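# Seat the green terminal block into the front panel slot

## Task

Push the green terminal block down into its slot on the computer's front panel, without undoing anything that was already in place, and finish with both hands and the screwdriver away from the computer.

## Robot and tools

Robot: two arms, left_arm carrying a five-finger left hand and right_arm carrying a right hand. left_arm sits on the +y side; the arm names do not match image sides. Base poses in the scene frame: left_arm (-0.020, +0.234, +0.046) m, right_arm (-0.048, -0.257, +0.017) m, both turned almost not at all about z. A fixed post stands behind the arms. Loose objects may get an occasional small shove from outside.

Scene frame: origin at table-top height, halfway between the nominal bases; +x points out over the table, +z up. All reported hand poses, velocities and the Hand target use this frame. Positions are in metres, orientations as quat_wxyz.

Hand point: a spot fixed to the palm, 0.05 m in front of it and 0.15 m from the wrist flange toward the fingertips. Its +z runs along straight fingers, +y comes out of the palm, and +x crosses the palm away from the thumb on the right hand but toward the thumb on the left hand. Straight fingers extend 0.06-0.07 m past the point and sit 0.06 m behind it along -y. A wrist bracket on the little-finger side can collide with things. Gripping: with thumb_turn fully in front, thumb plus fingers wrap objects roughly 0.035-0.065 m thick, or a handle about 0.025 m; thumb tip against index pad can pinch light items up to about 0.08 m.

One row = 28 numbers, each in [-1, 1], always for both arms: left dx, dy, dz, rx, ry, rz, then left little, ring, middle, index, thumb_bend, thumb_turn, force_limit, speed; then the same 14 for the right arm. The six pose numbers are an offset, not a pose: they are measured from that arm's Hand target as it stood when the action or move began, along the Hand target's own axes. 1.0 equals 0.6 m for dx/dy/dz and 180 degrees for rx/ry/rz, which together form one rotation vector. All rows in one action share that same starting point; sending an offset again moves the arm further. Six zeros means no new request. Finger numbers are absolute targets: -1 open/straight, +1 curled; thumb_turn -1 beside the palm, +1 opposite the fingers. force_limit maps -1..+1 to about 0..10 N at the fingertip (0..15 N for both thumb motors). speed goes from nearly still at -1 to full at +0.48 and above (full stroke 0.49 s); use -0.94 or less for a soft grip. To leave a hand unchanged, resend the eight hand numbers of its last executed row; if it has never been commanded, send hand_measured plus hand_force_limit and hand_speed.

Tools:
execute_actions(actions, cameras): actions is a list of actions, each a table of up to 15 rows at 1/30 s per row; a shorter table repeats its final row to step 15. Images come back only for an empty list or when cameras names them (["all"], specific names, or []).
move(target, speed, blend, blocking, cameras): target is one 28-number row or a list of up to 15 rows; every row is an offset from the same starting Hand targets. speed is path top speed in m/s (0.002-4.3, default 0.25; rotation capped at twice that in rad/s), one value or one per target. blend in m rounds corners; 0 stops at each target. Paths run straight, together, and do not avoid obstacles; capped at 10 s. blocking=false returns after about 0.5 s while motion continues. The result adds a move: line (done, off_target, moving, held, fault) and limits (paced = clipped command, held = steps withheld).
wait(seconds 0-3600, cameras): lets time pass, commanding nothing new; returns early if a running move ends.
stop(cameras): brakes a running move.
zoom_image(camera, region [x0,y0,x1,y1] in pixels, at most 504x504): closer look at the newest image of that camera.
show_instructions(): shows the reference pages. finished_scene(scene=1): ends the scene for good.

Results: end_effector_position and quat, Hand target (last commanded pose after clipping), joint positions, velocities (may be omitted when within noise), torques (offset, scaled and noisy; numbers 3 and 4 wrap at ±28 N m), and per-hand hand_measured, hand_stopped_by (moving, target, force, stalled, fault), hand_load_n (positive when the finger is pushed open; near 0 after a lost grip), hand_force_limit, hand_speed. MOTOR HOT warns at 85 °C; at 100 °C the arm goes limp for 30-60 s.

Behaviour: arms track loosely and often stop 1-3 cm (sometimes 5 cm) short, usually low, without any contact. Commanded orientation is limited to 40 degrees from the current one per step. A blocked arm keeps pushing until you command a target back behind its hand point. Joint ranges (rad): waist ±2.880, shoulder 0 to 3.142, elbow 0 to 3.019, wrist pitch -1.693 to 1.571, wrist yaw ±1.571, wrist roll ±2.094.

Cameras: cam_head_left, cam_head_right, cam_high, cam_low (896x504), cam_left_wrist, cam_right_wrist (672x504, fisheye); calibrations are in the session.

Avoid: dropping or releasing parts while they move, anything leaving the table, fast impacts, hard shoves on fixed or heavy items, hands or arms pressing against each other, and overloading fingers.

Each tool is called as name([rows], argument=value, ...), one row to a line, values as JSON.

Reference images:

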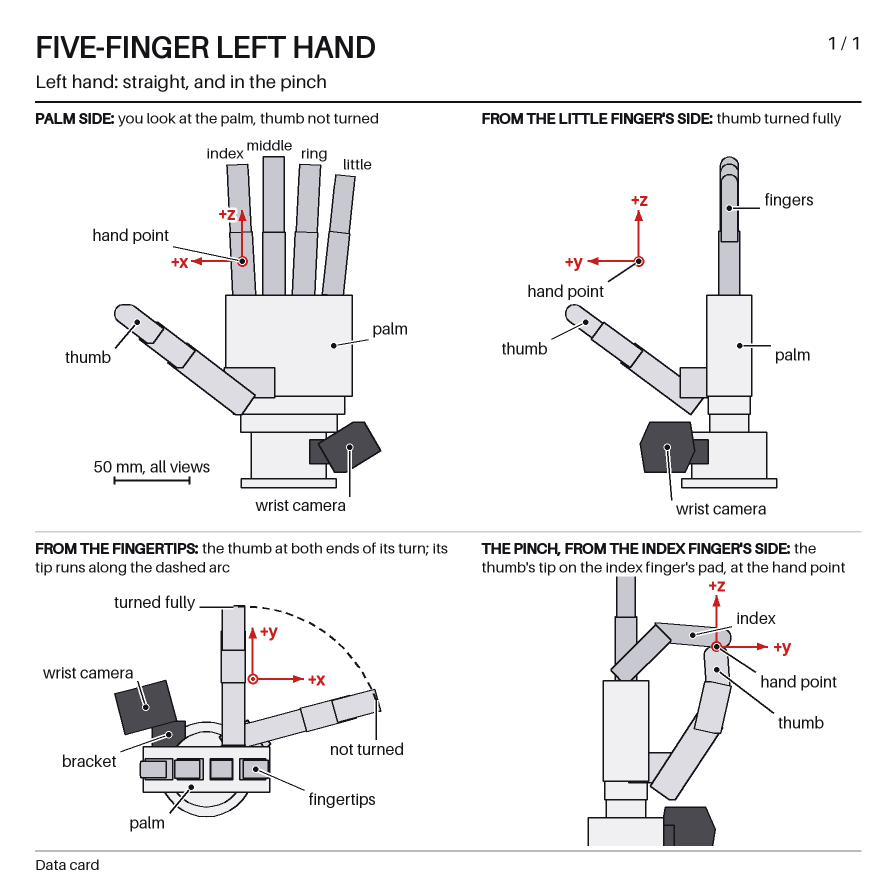

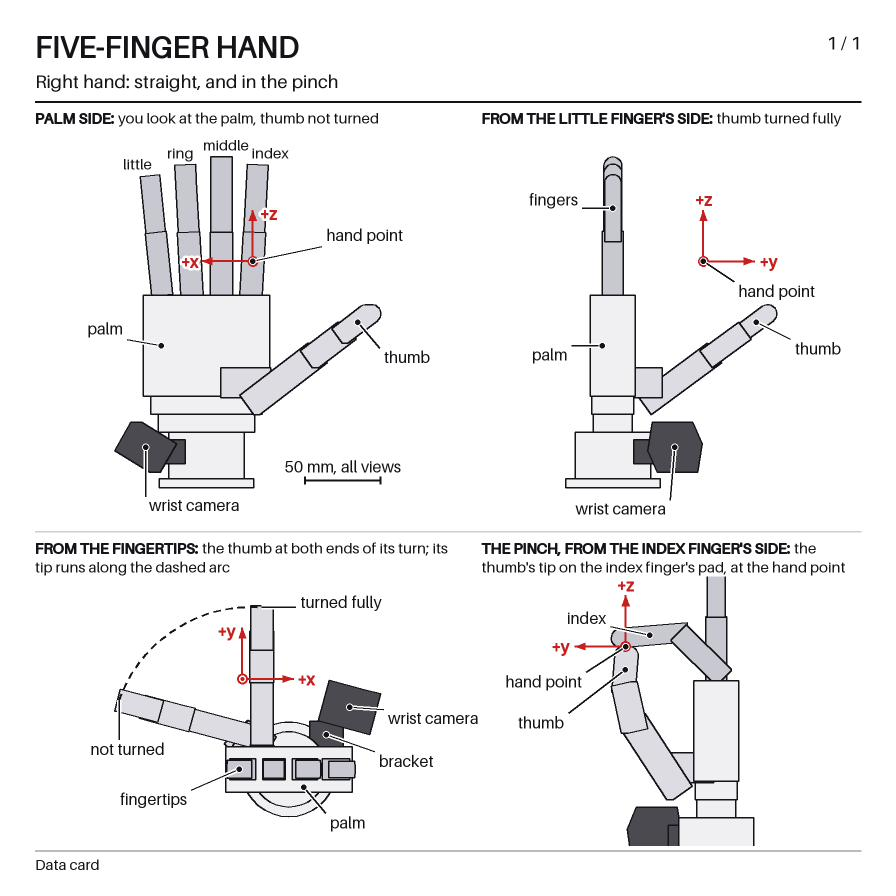

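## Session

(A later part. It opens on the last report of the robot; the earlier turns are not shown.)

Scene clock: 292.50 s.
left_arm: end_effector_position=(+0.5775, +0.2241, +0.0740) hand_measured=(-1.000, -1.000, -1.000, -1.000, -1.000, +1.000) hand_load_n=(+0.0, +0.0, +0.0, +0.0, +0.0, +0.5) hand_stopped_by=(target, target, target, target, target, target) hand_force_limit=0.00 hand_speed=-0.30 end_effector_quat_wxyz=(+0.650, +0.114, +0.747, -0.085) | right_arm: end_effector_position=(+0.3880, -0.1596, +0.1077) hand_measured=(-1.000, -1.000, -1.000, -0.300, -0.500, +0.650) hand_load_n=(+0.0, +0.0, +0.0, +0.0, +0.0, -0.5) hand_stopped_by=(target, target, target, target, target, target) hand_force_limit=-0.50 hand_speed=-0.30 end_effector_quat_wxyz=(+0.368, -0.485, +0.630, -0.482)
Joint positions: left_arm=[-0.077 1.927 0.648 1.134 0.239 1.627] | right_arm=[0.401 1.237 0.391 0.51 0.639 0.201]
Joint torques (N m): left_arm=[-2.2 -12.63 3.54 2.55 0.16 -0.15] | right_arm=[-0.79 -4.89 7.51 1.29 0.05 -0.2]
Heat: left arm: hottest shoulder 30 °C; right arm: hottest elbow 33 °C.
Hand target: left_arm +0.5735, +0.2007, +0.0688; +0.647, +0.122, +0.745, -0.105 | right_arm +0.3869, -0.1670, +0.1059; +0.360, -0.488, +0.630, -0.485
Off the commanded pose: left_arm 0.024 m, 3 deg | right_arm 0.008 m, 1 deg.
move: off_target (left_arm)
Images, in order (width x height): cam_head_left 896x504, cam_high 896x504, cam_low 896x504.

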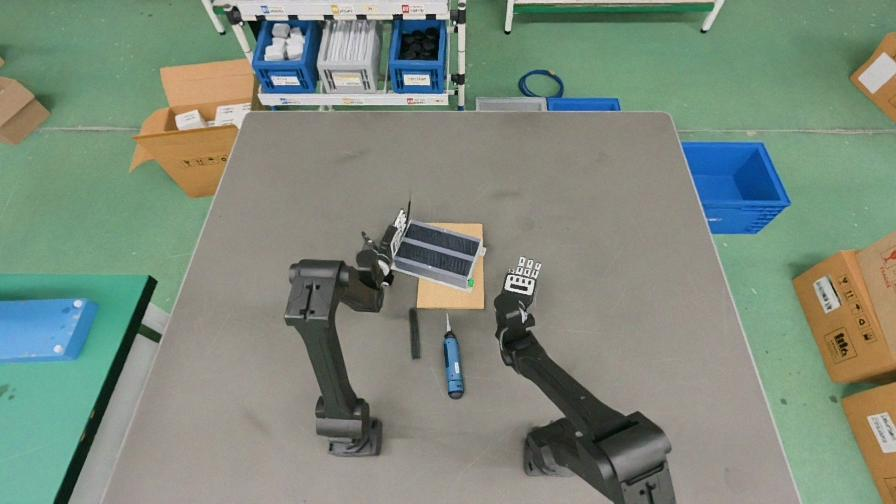

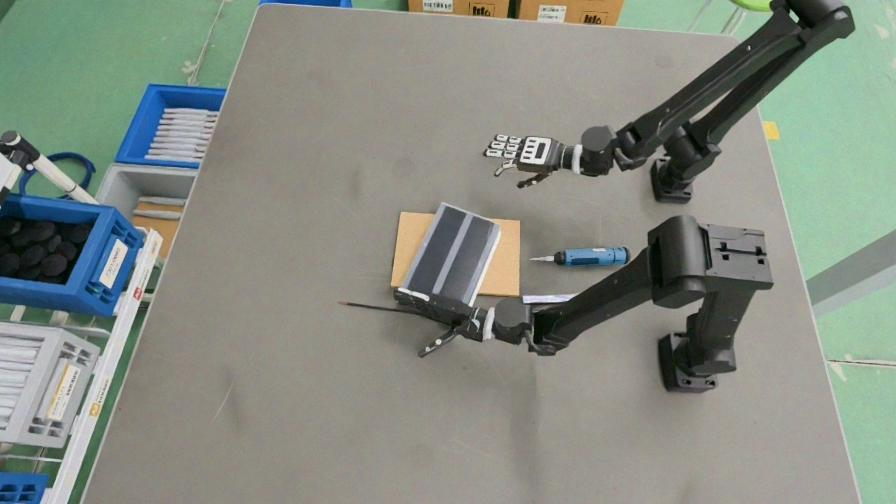

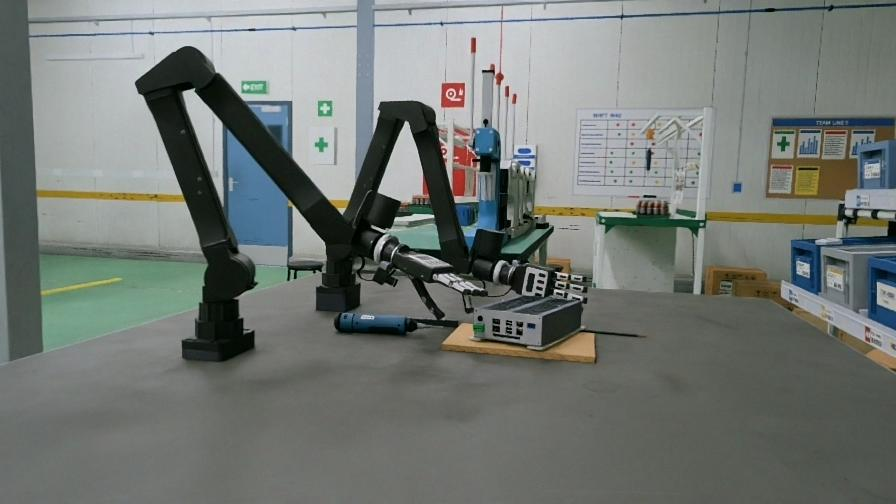

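move(target=[-0.0009,-0.0505,0.0064,-0.044,0,-0.006,-1,-1,-1,-1,-1,1,0,-0.3,0,0,0,0,0,0,-1,-1,-1,-0.3,-0.5,0.65,-0.5,-0.3], speed=0.03, cameras=["cam_high","cam_head_left","cam_low"])

zoom_image(camera="cam_high", region=[380, 190, 540, 390])

zoom_image(camera="cam_head_left", region=[350, 200, 500, 320])

Scene clock: 295.87 s.
left_arm: end_effector_position=(+0.5666, +0.2109, +0.0734) hand_measured=(-1.000, -1.000, -1.000, -1.000, -1.000, +1.000) hand_load_n=(+0.0, +0.0, +0.0, +0.0, +0.0, +0.0) hand_stopped_by=(target, target, target, target, target, target) hand_force_limit=0.00 hand_speed=-0.30 end_effector_quat_wxyz=(+0.653, +0.057, +0.755, -0.021) | right_arm: end_effector_position=(+0.3880, -0.1596, +0.1077) hand_measured=(-1.000, -1.000, -1.000, -0.300, -0.500, +0.650) hand_load_n=(+0.0, +0.0, +0.0, +0.0, +0.5, +0.0) hand_stopped_by=(target, target, target, target, target, target) hand_force_limit=-0.50 hand_speed=-0.30 end_effector_quat_wxyz=(+0.368, -0.485, +0.630, -0.482)
Joint positions: left_arm=[-0.198 1.927 0.642 1.137 -0.051 1.606] | right_arm=[0.401 1.237 0.391 0.51 0.639 0.201]
Joint torques (N m): left_arm=[-4.31 -12.04 4.53 2.35 0.51 -0.32] | right_arm=[-0.79 -4.84 7.53 1.29 0.05 -0.2]
Heat: left arm: hottest shoulder 30 °C; right arm: hottest elbow 33 °C.
Hand target: left_arm +0.5675, +0.1708, +0.0687; +0.653, +0.070, +0.752, -0.060 | right_arm +0.3869, -0.1670, +0.1059; +0.360, -0.488, +0.630, -0.485
Off the commanded pose: left_arm 0.040 m, 5 deg | right_arm 0.008 m, 1 deg.
move: off_target (left_arm)
Images, in order (width x height): cam_head_left 896x504, cam_high 896x504, cam_low 896x504.

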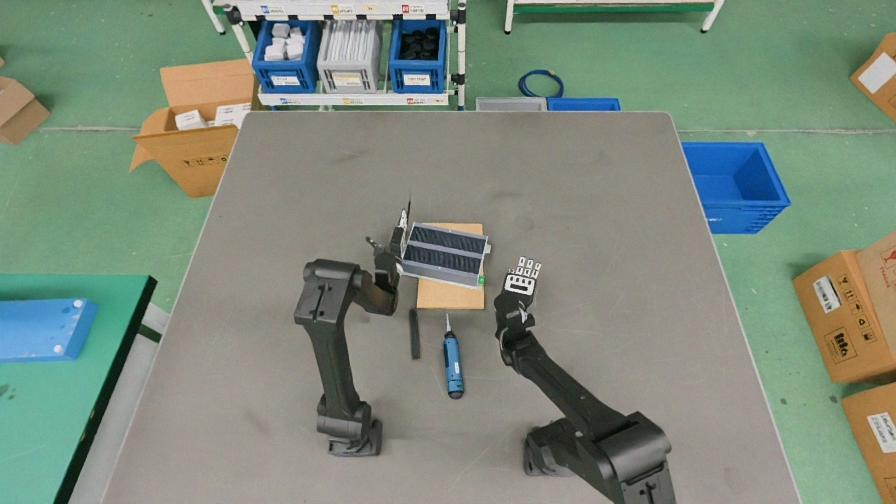

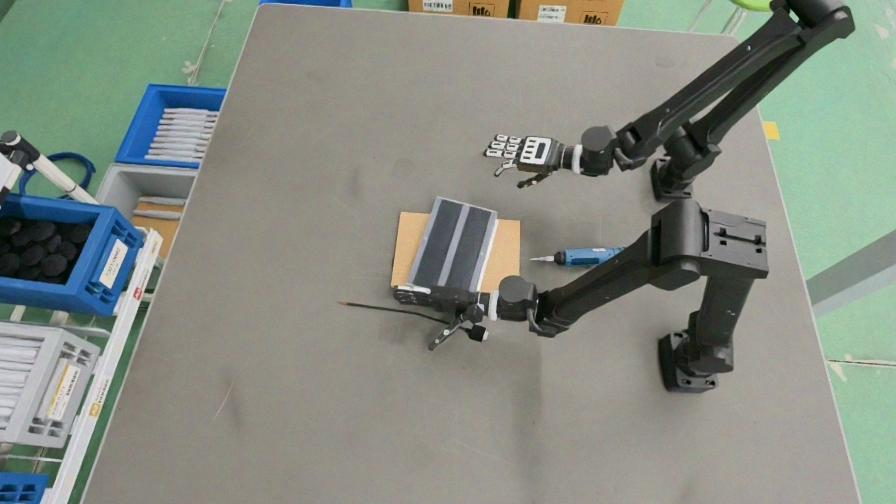

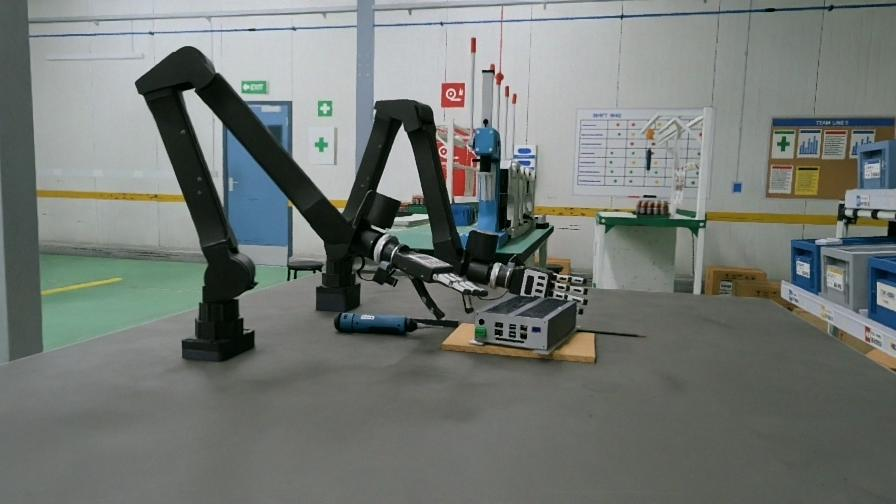

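Scaled by 2.520 from the camera's image (finer frame: 1280x720).

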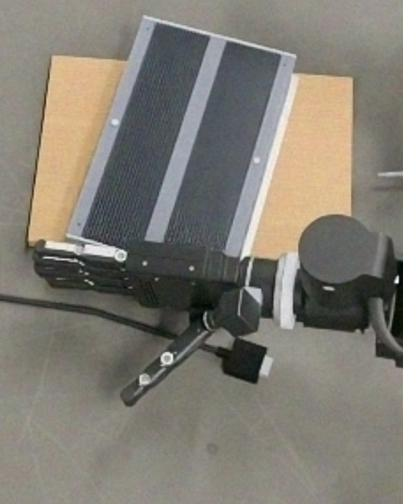

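Scaled by 3.360 from the camera's image (finer frame: 1280x720).

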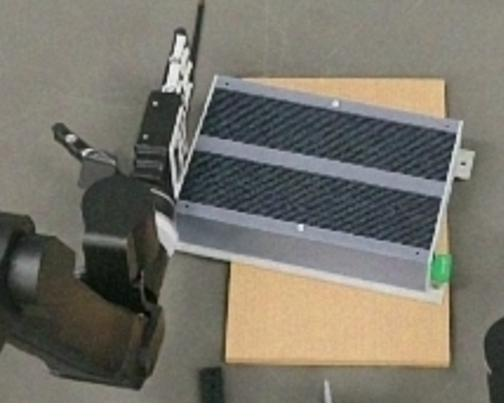

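zoom_image(camera="cam_head_left", region=[455, 250, 505, 300])

zoom_image(camera="cam_low", region=[460, 310, 520, 360])

Scaled by 10.080 from the camera's image (finer frame: 1280x720).

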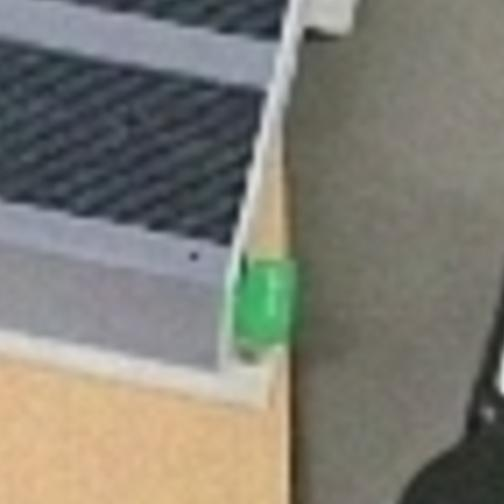

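Scaled by 8.400 from the camera's image (finer frame: 1280x720).

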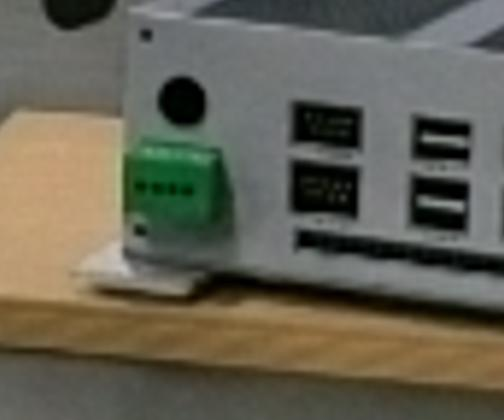

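move(target=[0,0,0,0,0,0,-1,-1,-1,-1,-1,1,0,-0.3,-0.1,0.055,0.0682,0.0008,-0.0401,-0.0113,-1,-1,-1,-0.3,-0.5,0.65,-0.5,-0.3], speed=0.1, cameras=["cam_high","cam_head_left","cam_low","cam_right_wrist"])

zoom_image(camera="cam_low", region=[440, 280, 530, 360])

Scene clock: 298.10 s.
left_arm: end_effector_position=(+0.5666, +0.2109, +0.0734) hand_measured=(-1.000, -1.000, -1.000, -1.000, -1.000, +1.000) hand_load_n=(+0.0, +0.0, +0.0, +0.0, +0.0, +0.5) hand_stopped_by=(target, target, target, target, target, target) hand_force_limit=0.00 hand_speed=-0.30 end_effector_quat_wxyz=(+0.653, +0.057, +0.755, -0.022) | right_arm: end_effector_position=(+0.4203, -0.1273, +0.0522) hand_measured=(-1.000, -1.000, -1.000, -0.300, -0.500, +0.650) hand_load_n=(+0.0, +0.0, +0.0, +0.0, +0.0, +0.0) hand_stopped_by=(target, target, target, target, target, target) hand_force_limit=-0.50 hand_speed=-0.30 end_effector_quat_wxyz=(+0.379, -0.530, +0.606, -0.457)
Joint positions: left_arm=[-0.198 1.927 0.642 1.137 -0.051 1.605] | right_arm=[0.401 1.523 0.451 0.72 0.537 0.159]
Joint torques (N m): left_arm=[-4.31 -12.1 4.55 2.35 0.51 -0.34] | right_arm=[0.79 -6.18 8.55 2.11 0.02 -0.2]
Heat: left arm: hottest shoulder 30 °C; right arm: hottest elbow 33 °C.
Hand target: left_arm +0.5675, +0.1708, +0.0687; +0.653, +0.070, +0.752, -0.060 | right_arm +0.4321, -0.1180, +0.0621; +0.391, -0.528, +0.597, -0.461
Off the commanded pose: left_arm 0.040 m, 5 deg | right_arm 0.018 m, 2 deg.
move: off_target (right_arm)
cam_right_wrist: T_world_to_cam=[[-0.35581, -0.19284, -0.91445, 0.17231], [-0.38852, 0.92044, -0.04293, 0.28716], [0.84997, 0.34, -0.40242, -0.17805]] pos_world=[0.32421, -0.17055, 0.09825]
Images, in order (width x height): cam_head_left 896x504, cam_high 896x504, cam_low 896x504, cam_right_wrist 672x504.

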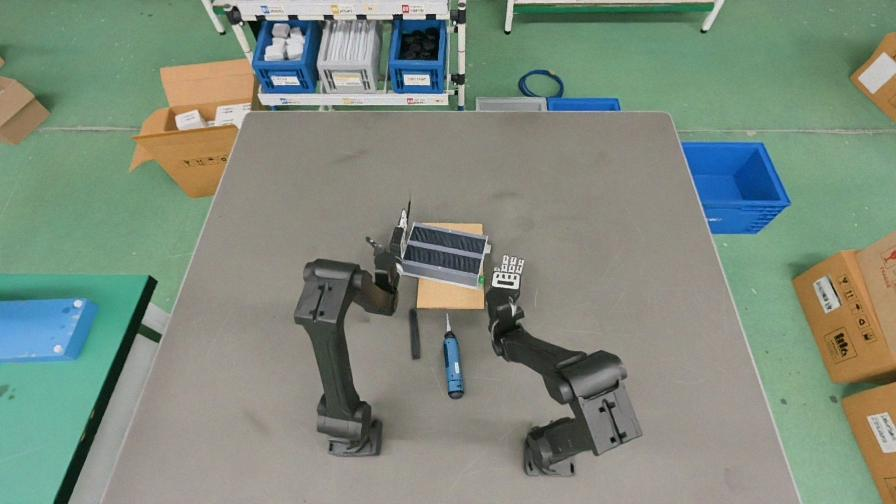

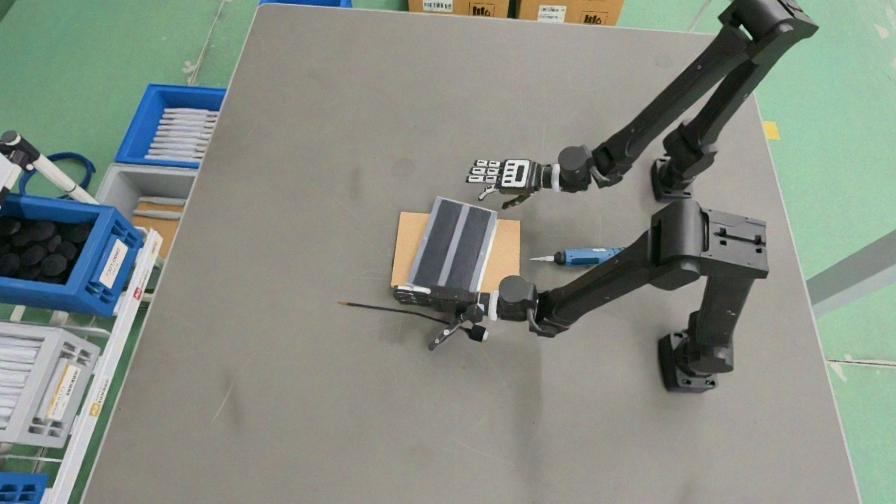

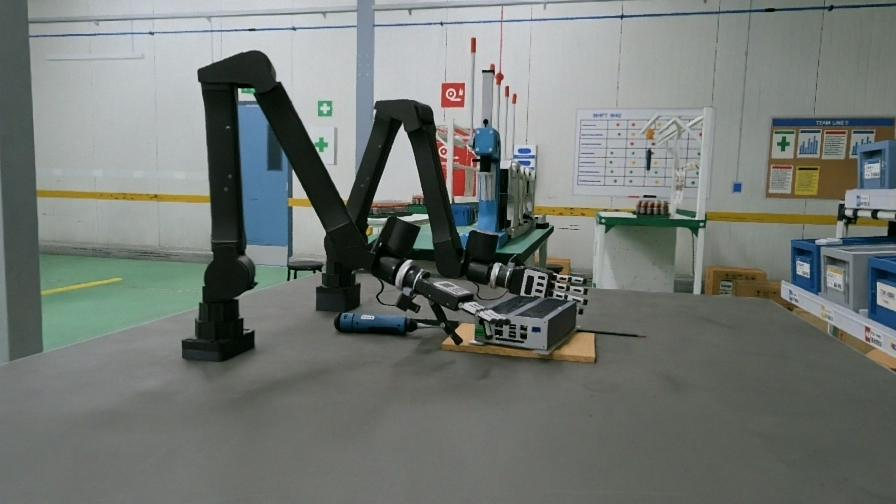

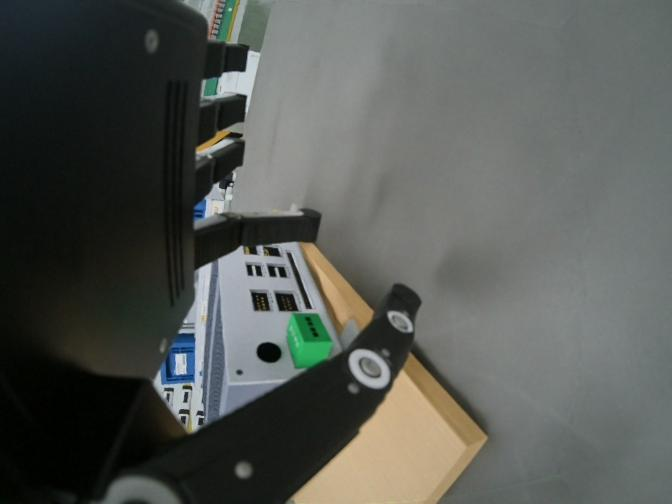

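Scaled by 5.600 from the camera's image (finer frame: 1280x720).

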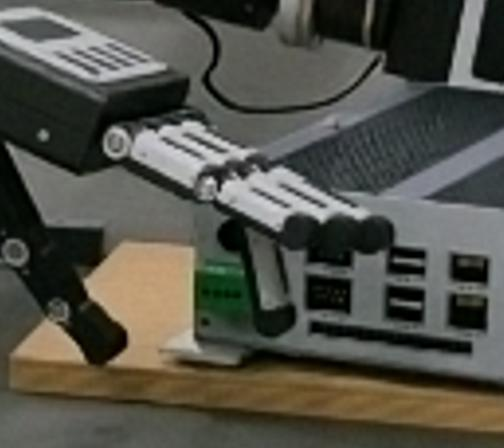

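Full view of the block is available; I will zoom in to measure its remaining tilt.

zoom_image(camera="cam_right_wrist", region=[270, 300, 350, 380])

Scaled by 6.300 from the camera's image (finer frame: 960x720).

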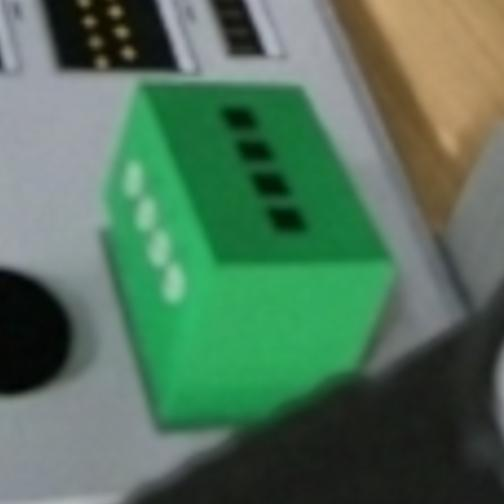

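zoom_image(camera="cam_right_wrist", region=[284, 332, 324, 372])

zoom_image(camera="cam_right_wrist", region=[280, 310, 320, 350])

Scaled by 12.600 from the camera's image (finer frame: 960x720).

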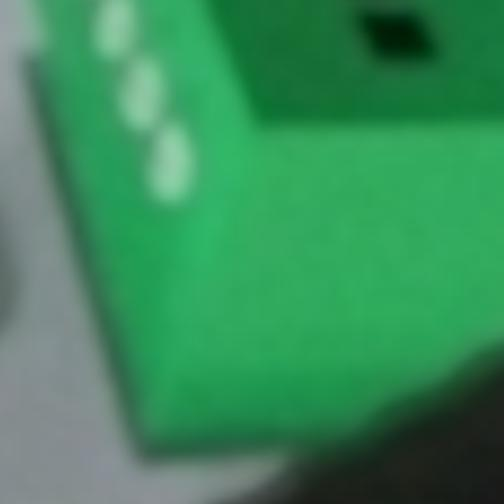

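Scaled by 12.600 from the camera's image (finer frame: 960x720).

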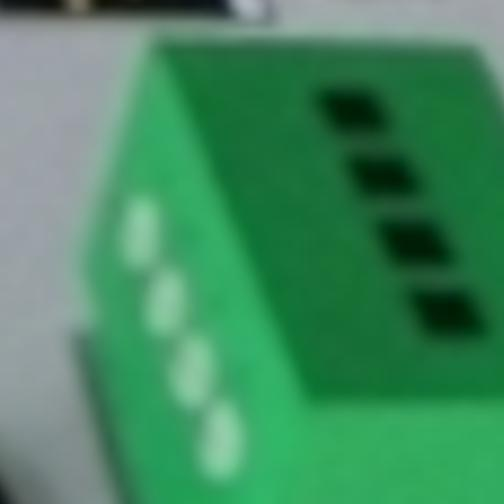

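move([
  [0,0,0,0,0,0,-1,-1,-1,-1,-1,1,0,-0.3,0,0,0,0,0,0,-1,-1,-1,0.5,-0.22,0.65,-0.5,-0.85],
  [0,0,0,0,0,0,-1,-1,-1,-1,-1,1,0,-0.3,-0.0411,0.0003,0.0047,0,0,0,-1,-1,-1,0.5,-0.22,0.65,-0.5,-0.85],
], speed=0.05, cameras=["cam_low","cam_right_wrist"])

zoom_image(camera="cam_low", region=[440, 280, 530, 360])

zoom_image(camera="cam_right_wrist", region=[270, 270, 360, 380])

Scene clock: 303.83 s.
left_arm: end_effector_position=(+0.5666, +0.2109, +0.0734) hand_measured=(-1.000, -1.000, -1.000, -1.000, -1.000, +1.000) hand_load_n=(+0.0, +0.0, +0.0, +0.0, +0.0, +0.0) hand_stopped_by=(target, target, target, target, target, target) hand_force_limit=0.00 hand_speed=-0.30 end_effector_quat_wxyz=(+0.653, +0.057, +0.755, -0.022) | right_arm: end_effector_position=(+0.4298, -0.1050, +0.0564) hand_measured=(-1.000, -1.000, -1.000, +0.296, -0.220, +0.650) hand_load_n=(+0.0, +0.0, +0.0, +3.0, +0.0, +0.0) hand_stopped_by=(target, target, target, force, target, target) hand_force_limit=-0.50 hand_speed=-0.85 end_effector_quat_wxyz=(+0.383, -0.530, +0.598, -0.462)
Joint positions: left_arm=[-0.198 1.927 0.642 1.137 -0.051 1.605] | right_arm=[0.452 1.554 0.494 0.72 0.582 0.159]
Joint torques (N m): left_arm=[-4.25 -12.1 4.55 2.35 0.51 -0.34] | right_arm=[1.2 -6.24 8.65 1.47 0.35 -0.02]
Heat: left arm: hottest shoulder 29 °C; right arm: hottest elbow 33 °C.
Hand target: left_arm +0.5675, +0.1708, +0.0687; +0.653, +0.070, +0.752, -0.060 | right_arm +0.4380, -0.0938, +0.0607; +0.391, -0.528, +0.597, -0.460
Off the commanded pose: left_arm 0.040 m, 5 deg | right_arm 0.014 m, 1 deg.
move: off_target (right_arm)
cam_right_wrist: T_world_to_cam=[[-0.33853, -0.20433, -0.9185, 0.17543], [-0.39515, 0.91676, -0.0583, 0.27376], [0.85396, 0.34321, -0.39109, -0.19398]] pos_world=[0.33321, -0.14855, 0.10123]

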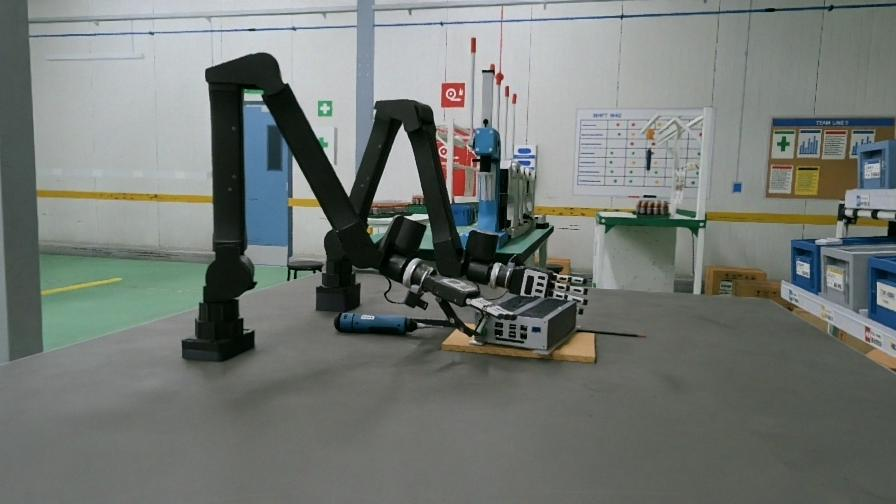

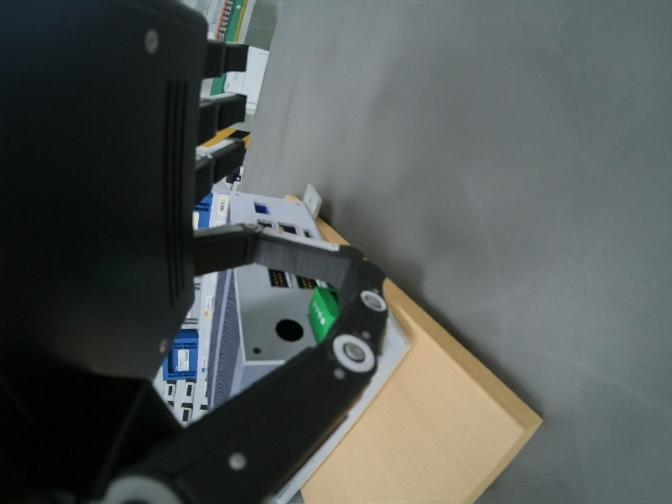

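Scaled by 5.600 from the camera's image (finer frame: 1280x720).

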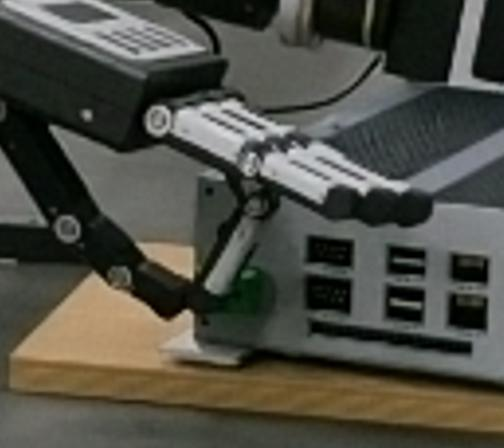

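Scaled by 4.582 from the camera's image (finer frame: 960x720).

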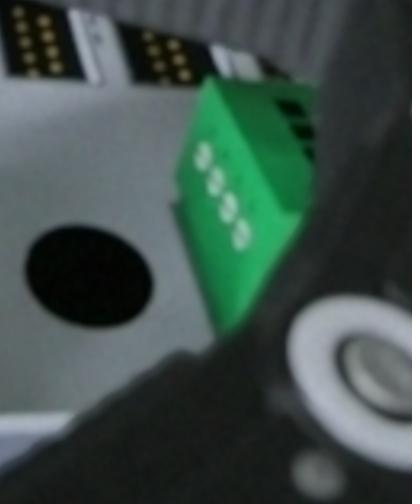

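move(target=[0,0,0,0,0,0,-1,-1,-1,-1,-1,1,0,-0.3,-0.0167,-0.0005,0.0008,0,0,0,-1,-1,-1,0.5,-0.22,0.65,-0.5,-0.85], speed=0.03)

Scene clock: 305.03 s.
left_arm: end_effector_position=(+0.5666, +0.2109, +0.0734) hand_measured=(-1.000, -1.000, -1.000, -1.000, -1.000, +1.000) hand_load_n=(+0.0, +0.0, +0.0, +0.0, +0.0, +0.0) hand_stopped_by=(target, target, target, target, target, target) hand_force_limit=0.00 hand_speed=-0.30 end_effector_quat_wxyz=(+0.653, +0.057, +0.755, -0.022) | right_arm: end_effector_position=(+0.4323, -0.0960, +0.0571) hand_measured=(-1.000, -1.000, -1.000, +0.296, -0.220, +0.650) hand_load_n=(+0.0, +0.0, +0.0, +3.5, +0.5, +0.0) hand_stopped_by=(target, target, target, force, target, target) hand_force_limit=-0.50 hand_speed=-0.85 end_effector_quat_wxyz=(+0.383, -0.530, +0.597, -0.464)
Joint positions: left_arm=[-0.198 1.927 0.642 1.137 -0.051 1.605] | right_arm=[0.473 1.566 0.511 0.714 0.603 0.163]
Joint torques (N m): left_arm=[-4.31 -12.04 4.53 2.35 0.51 -0.34] | right_arm=[1.32 -6.48 8.73 1.39 0.36 0.01]
Heat: left arm: hottest shoulder 29 °C; right arm: hottest elbow 33 °C.
Hand target: left_arm +0.5675, +0.1708, +0.0687; +0.653, +0.070, +0.752, -0.060 | right_arm +0.4399, -0.0841, +0.0605; +0.391, -0.528, +0.597, -0.460
Off the commanded pose: left_arm 0.040 m, 5 deg | right_arm 0.015 m, 1 deg.
move: off_target (right_arm)

move(target=[0,0,0,0,0,0,-1,-1,-1,-1,-1,1,0,-0.3,-0.0167,-0.0005,0.0008,0,0,0,-1,-1,-1,0.5,-0.22,0.65,-0.5,-0.85], speed=0.03, cameras=["cam_low","cam_right_wrist"])

zoom_image(camera="cam_right_wrist", region=[270, 260, 360, 370])

zoom_image(camera="cam_low", region=[440, 280, 530, 360])

Scene clock: 305.83 s.
left_arm: end_effector_position=(+0.5666, +0.2109, +0.0734) hand_measured=(-1.000, -1.000, -1.000, -1.000, -1.000, +1.000) hand_load_n=(+0.0, +0.0, +0.0, +0.0, +0.0, +0.0) hand_stopped_by=(target, target, target, target, target, target) hand_force_limit=0.00 hand_speed=-0.30 end_effector_quat_wxyz=(+0.653, +0.057, +0.755, -0.022) | right_arm: end_effector_position=(+0.4331, -0.0941, +0.0553) hand_measured=(-1.000, -1.000, -1.000, +0.296, -0.220, +0.650) hand_load_n=(+0.0, +0.0, +0.0, +3.0, +0.5, +0.0) hand_stopped_by=(target, target, target, force, target, target) hand_force_limit=-0.50 hand_speed=-0.85 end_effector_quat_wxyz=(+0.376, -0.529, +0.599, -0.469)
Joint positions: left_arm=[-0.198 1.927 0.642 1.137 -0.051 1.605] | right_arm=[0.486 1.575 0.522 0.701 0.63 0.165]
Joint torques (N m): left_arm=[-4.31 -12.1 4.53 2.35 0.51 -0.34] | right_arm=[1.96 -6.42 9.26 1.31 0.06 0.09]
Heat: left arm: hottest shoulder 29 °C; right arm: hottest elbow 33 °C.
Hand target: left_arm +0.5675, +0.1708, +0.0687; +0.653, +0.070, +0.752, -0.060 | right_arm +0.4419, -0.0742, +0.0605; +0.391, -0.528, +0.597, -0.460
Off the commanded pose: left_arm 0.040 m, 5 deg | right_arm 0.022 m, 2 deg.
move: off_target (right_arm)
cam_right_wrist: T_world_to_cam=[[-0.34325, -0.21266, -0.91485, 0.1788], [-0.38266, 0.92119, -0.07055, 0.26076], [0.85776, 0.32586, -0.39758, -0.20386]] pos_world=[0.33602, -0.13575, 0.10093]

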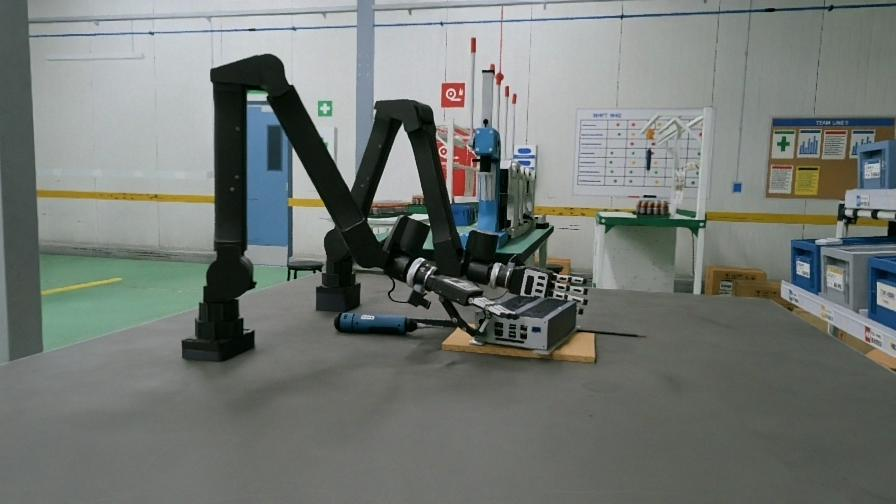

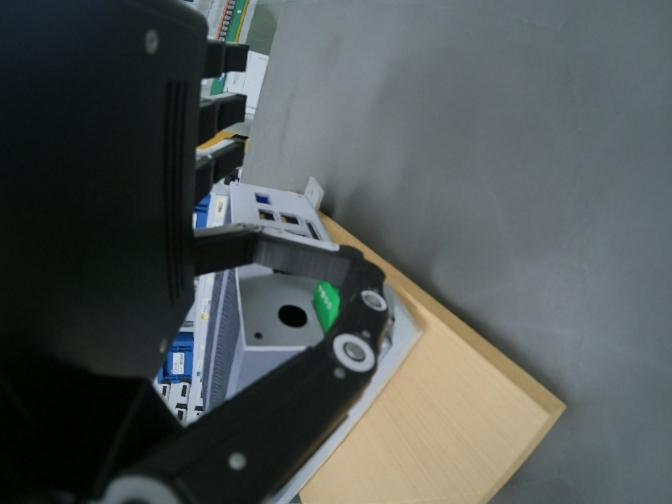

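Scaled by 4.582 from the camera's image (finer frame: 960x720).

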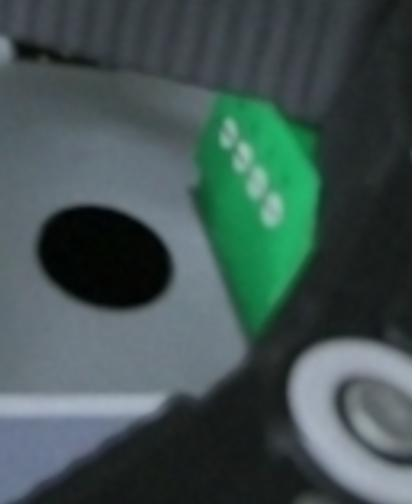

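Scaled by 5.600 from the camera's image (finer frame: 1280x720).

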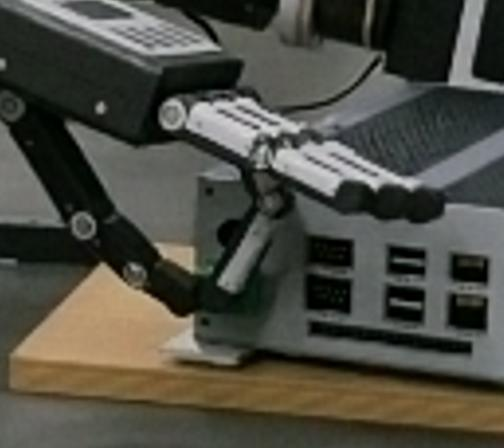

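move([
  [0,0,0,0,0,0,-1,-1,-1,-1,-1,1,0,-0.3,0.028,0.0004,-0.001,0,0,0,-1,-1,-1,0.5,-0.22,0.65,-0.5,-0.85],
  [0,0,0,0,0,0,-1,-1,-1,-1,-1,1,0,-0.3,0.0275,0.0022,-0.0083,0,0,0,-1,-1,-1,0.5,-0.22,0.65,-0.5,-0.85],
  [0,0,0,0,0,0,-1,-1,-1,-1,-1,1,0,-0.3,-0.0265,0.0035,-0.015,0.0002,-0.0129,-0.0023,-1,-1,-1,0.5,-0.22,0.65,-0.5,-0.85],
], speed=0.03, cameras=["cam_low","cam_right_wrist"])

zoom_image(camera="cam_right_wrist", region=[270, 260, 360, 370])

zoom_image(camera="cam_low", region=[440, 280, 530, 360])

Scene clock: 308.70 s.
left_arm: end_effector_position=(+0.5666, +0.2109, +0.0734) hand_measured=(-1.000, -1.000, -1.000, -1.000, -1.000, +1.000) hand_load_n=(+0.0, +0.0, +0.0, +0.0, +0.0, +0.0) hand_stopped_by=(target, target, target, target, target, target) hand_force_limit=0.00 hand_speed=-0.30 end_effector_quat_wxyz=(+0.653, +0.057, +0.755, -0.022) | right_arm: end_effector_position=(+0.4314, -0.0927, +0.0558) hand_measured=(-1.000, -1.000, -1.000, +0.296, -0.220, +0.650) hand_load_n=(+0.0, +0.0, +0.0, +3.0, +0.0, +0.0) hand_stopped_by=(target, target, target, force, target, target) hand_force_limit=-0.50 hand_speed=-0.85 end_effector_quat_wxyz=(+0.375, -0.530, +0.598, -0.470)
Joint positions: left_arm=[-0.198 1.927 0.642 1.137 -0.051 1.605] | right_arm=[0.493 1.572 0.52 0.701 0.638 0.164]
Joint torques (N m): left_arm=[-4.31 -12.04 4.53 2.33 0.51 -0.34] | right_arm=[3.66 -6.48 8.98 1.42 -0.74 0.1]
Heat: left arm: hottest shoulder 29 °C; right arm: hottest elbow 33 °C.
Hand target: left_arm +0.5675, +0.1708, +0.0687; +0.653, +0.070, +0.752, -0.060 | right_arm +0.4348, -0.0573, +0.0606; +0.402, -0.539, +0.587, -0.451
Off the commanded pose: left_arm 0.040 m, 5 deg | right_arm 0.036 m, 4 deg.
move: off_target (right_arm)
cam_right_wrist: T_world_to_cam=[[-0.34195, -0.21532, -0.91472, 0.17815], [-0.38283, 0.92088, -0.07366, 0.25905], [0.8582, 0.32499, -0.39732, -0.2029]] pos_world=[0.33422, -0.13425, 0.10142]

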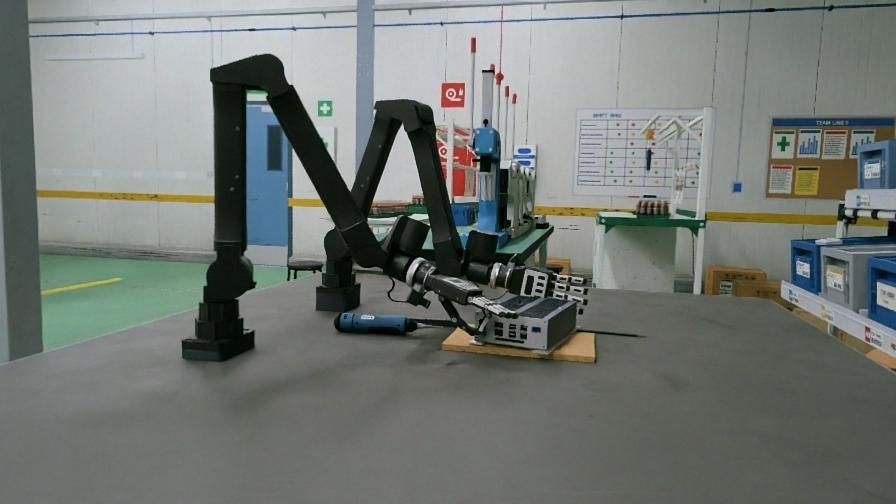

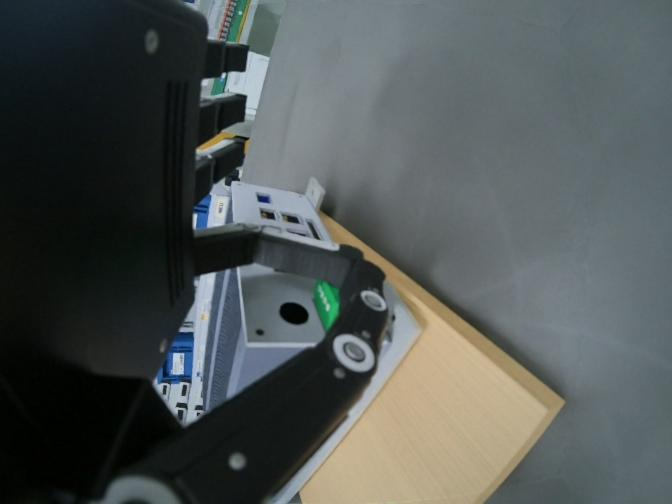

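Scaled by 4.582 from the camera's image (finer frame: 960x720).

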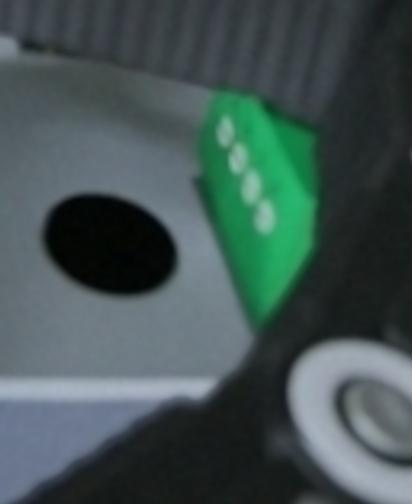

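Scaled by 5.600 from the camera's image (finer frame: 1280x720).

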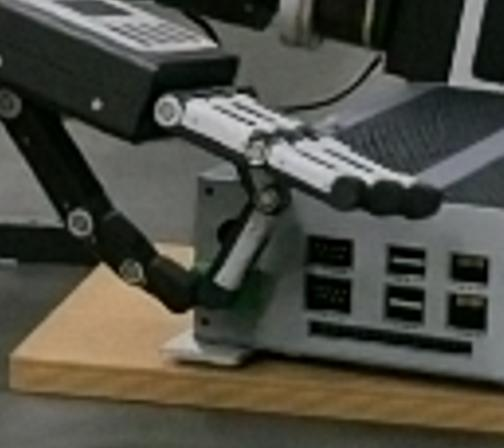

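move(target=[0,0,0,0,0,0,-1,-1,-1,-1,-1,1,0,-0.3,-0.026,0.0017,-0.0087,0.0002,-0.0129,-0.0023,-1,-1,-1,0.5,-0.22,0.65,-0.5,-0.85], speed=0.03, cameras=["cam_low","cam_right_wrist"])

zoom_image(camera="cam_right_wrist", region=[270, 260, 360, 370])

Scene clock: 310.40 s.
left_arm: end_effector_position=(+0.5666, +0.2109, +0.0734) hand_measured=(-1.000, -1.000, -1.000, -1.000, -1.000, +1.000) hand_load_n=(+0.0, +0.0, +0.0, +0.0, +0.0, +0.0) hand_stopped_by=(target, target, target, target, target, target) hand_force_limit=0.00 hand_speed=-0.30 end_effector_quat_wxyz=(+0.653, +0.057, +0.755, -0.022) | right_arm: end_effector_position=(+0.4307, -0.0914, +0.0557) hand_measured=(-1.000, -1.000, -1.000, +0.296, -0.220, +0.650) hand_load_n=(+0.0, +0.0, +0.0, +3.5, +0.0, +0.0) hand_stopped_by=(target, target, target, force, target, target) hand_force_limit=-0.50 hand_speed=-0.85 end_effector_quat_wxyz=(+0.375, -0.533, +0.596, -0.470)
Joint positions: left_arm=[-0.198 1.927 0.642 1.137 -0.051 1.605] | right_arm=[0.496 1.572 0.52 0.701 0.638 0.158]
Joint torques (N m): left_arm=[-4.31 -12.1 4.53 2.35 0.51 -0.34] | right_arm=[5.19 -6.53 9.05 1.47 -1.54 0.12]
Heat: left arm: hottest shoulder 29 °C; right arm: hottest elbow 33 °C.
Hand target: left_arm +0.5675, +0.1708, +0.0687; +0.653, +0.070, +0.752, -0.060 | right_arm +0.4310, -0.0412, +0.0608; +0.412, -0.550, +0.577, -0.442
Off the commanded pose: left_arm 0.040 m, 5 deg | right_arm 0.050 m, 6 deg.
move: off_target (right_arm)
cam_right_wrist: T_world_to_cam=[[-0.34181, -0.22269, -0.913, 0.17723], [-0.38769, 0.91841, -0.07887, 0.25972], [0.85608, 0.327, -0.40026, -0.20156]] pos_world=[0.33382, -0.13316, 0.10162]

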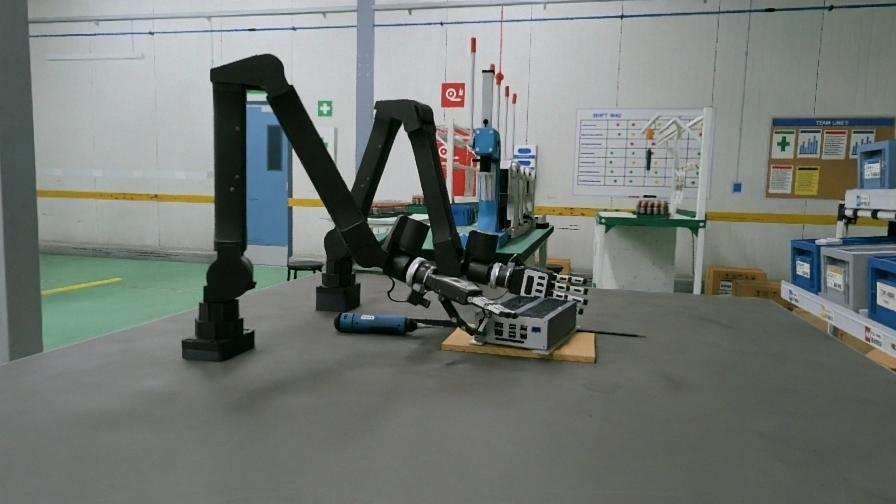

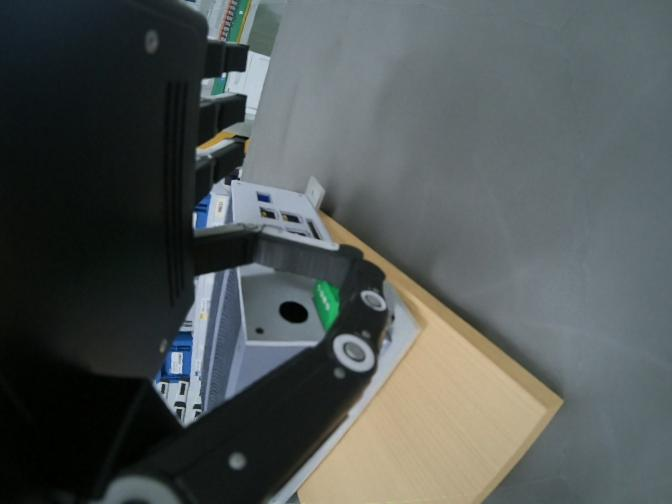

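Scaled by 4.582 from the camera's image (finer frame: 960x720).

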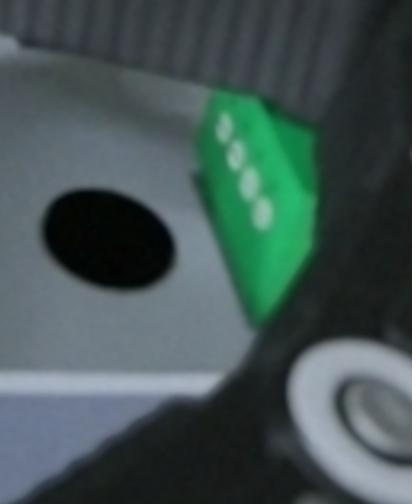

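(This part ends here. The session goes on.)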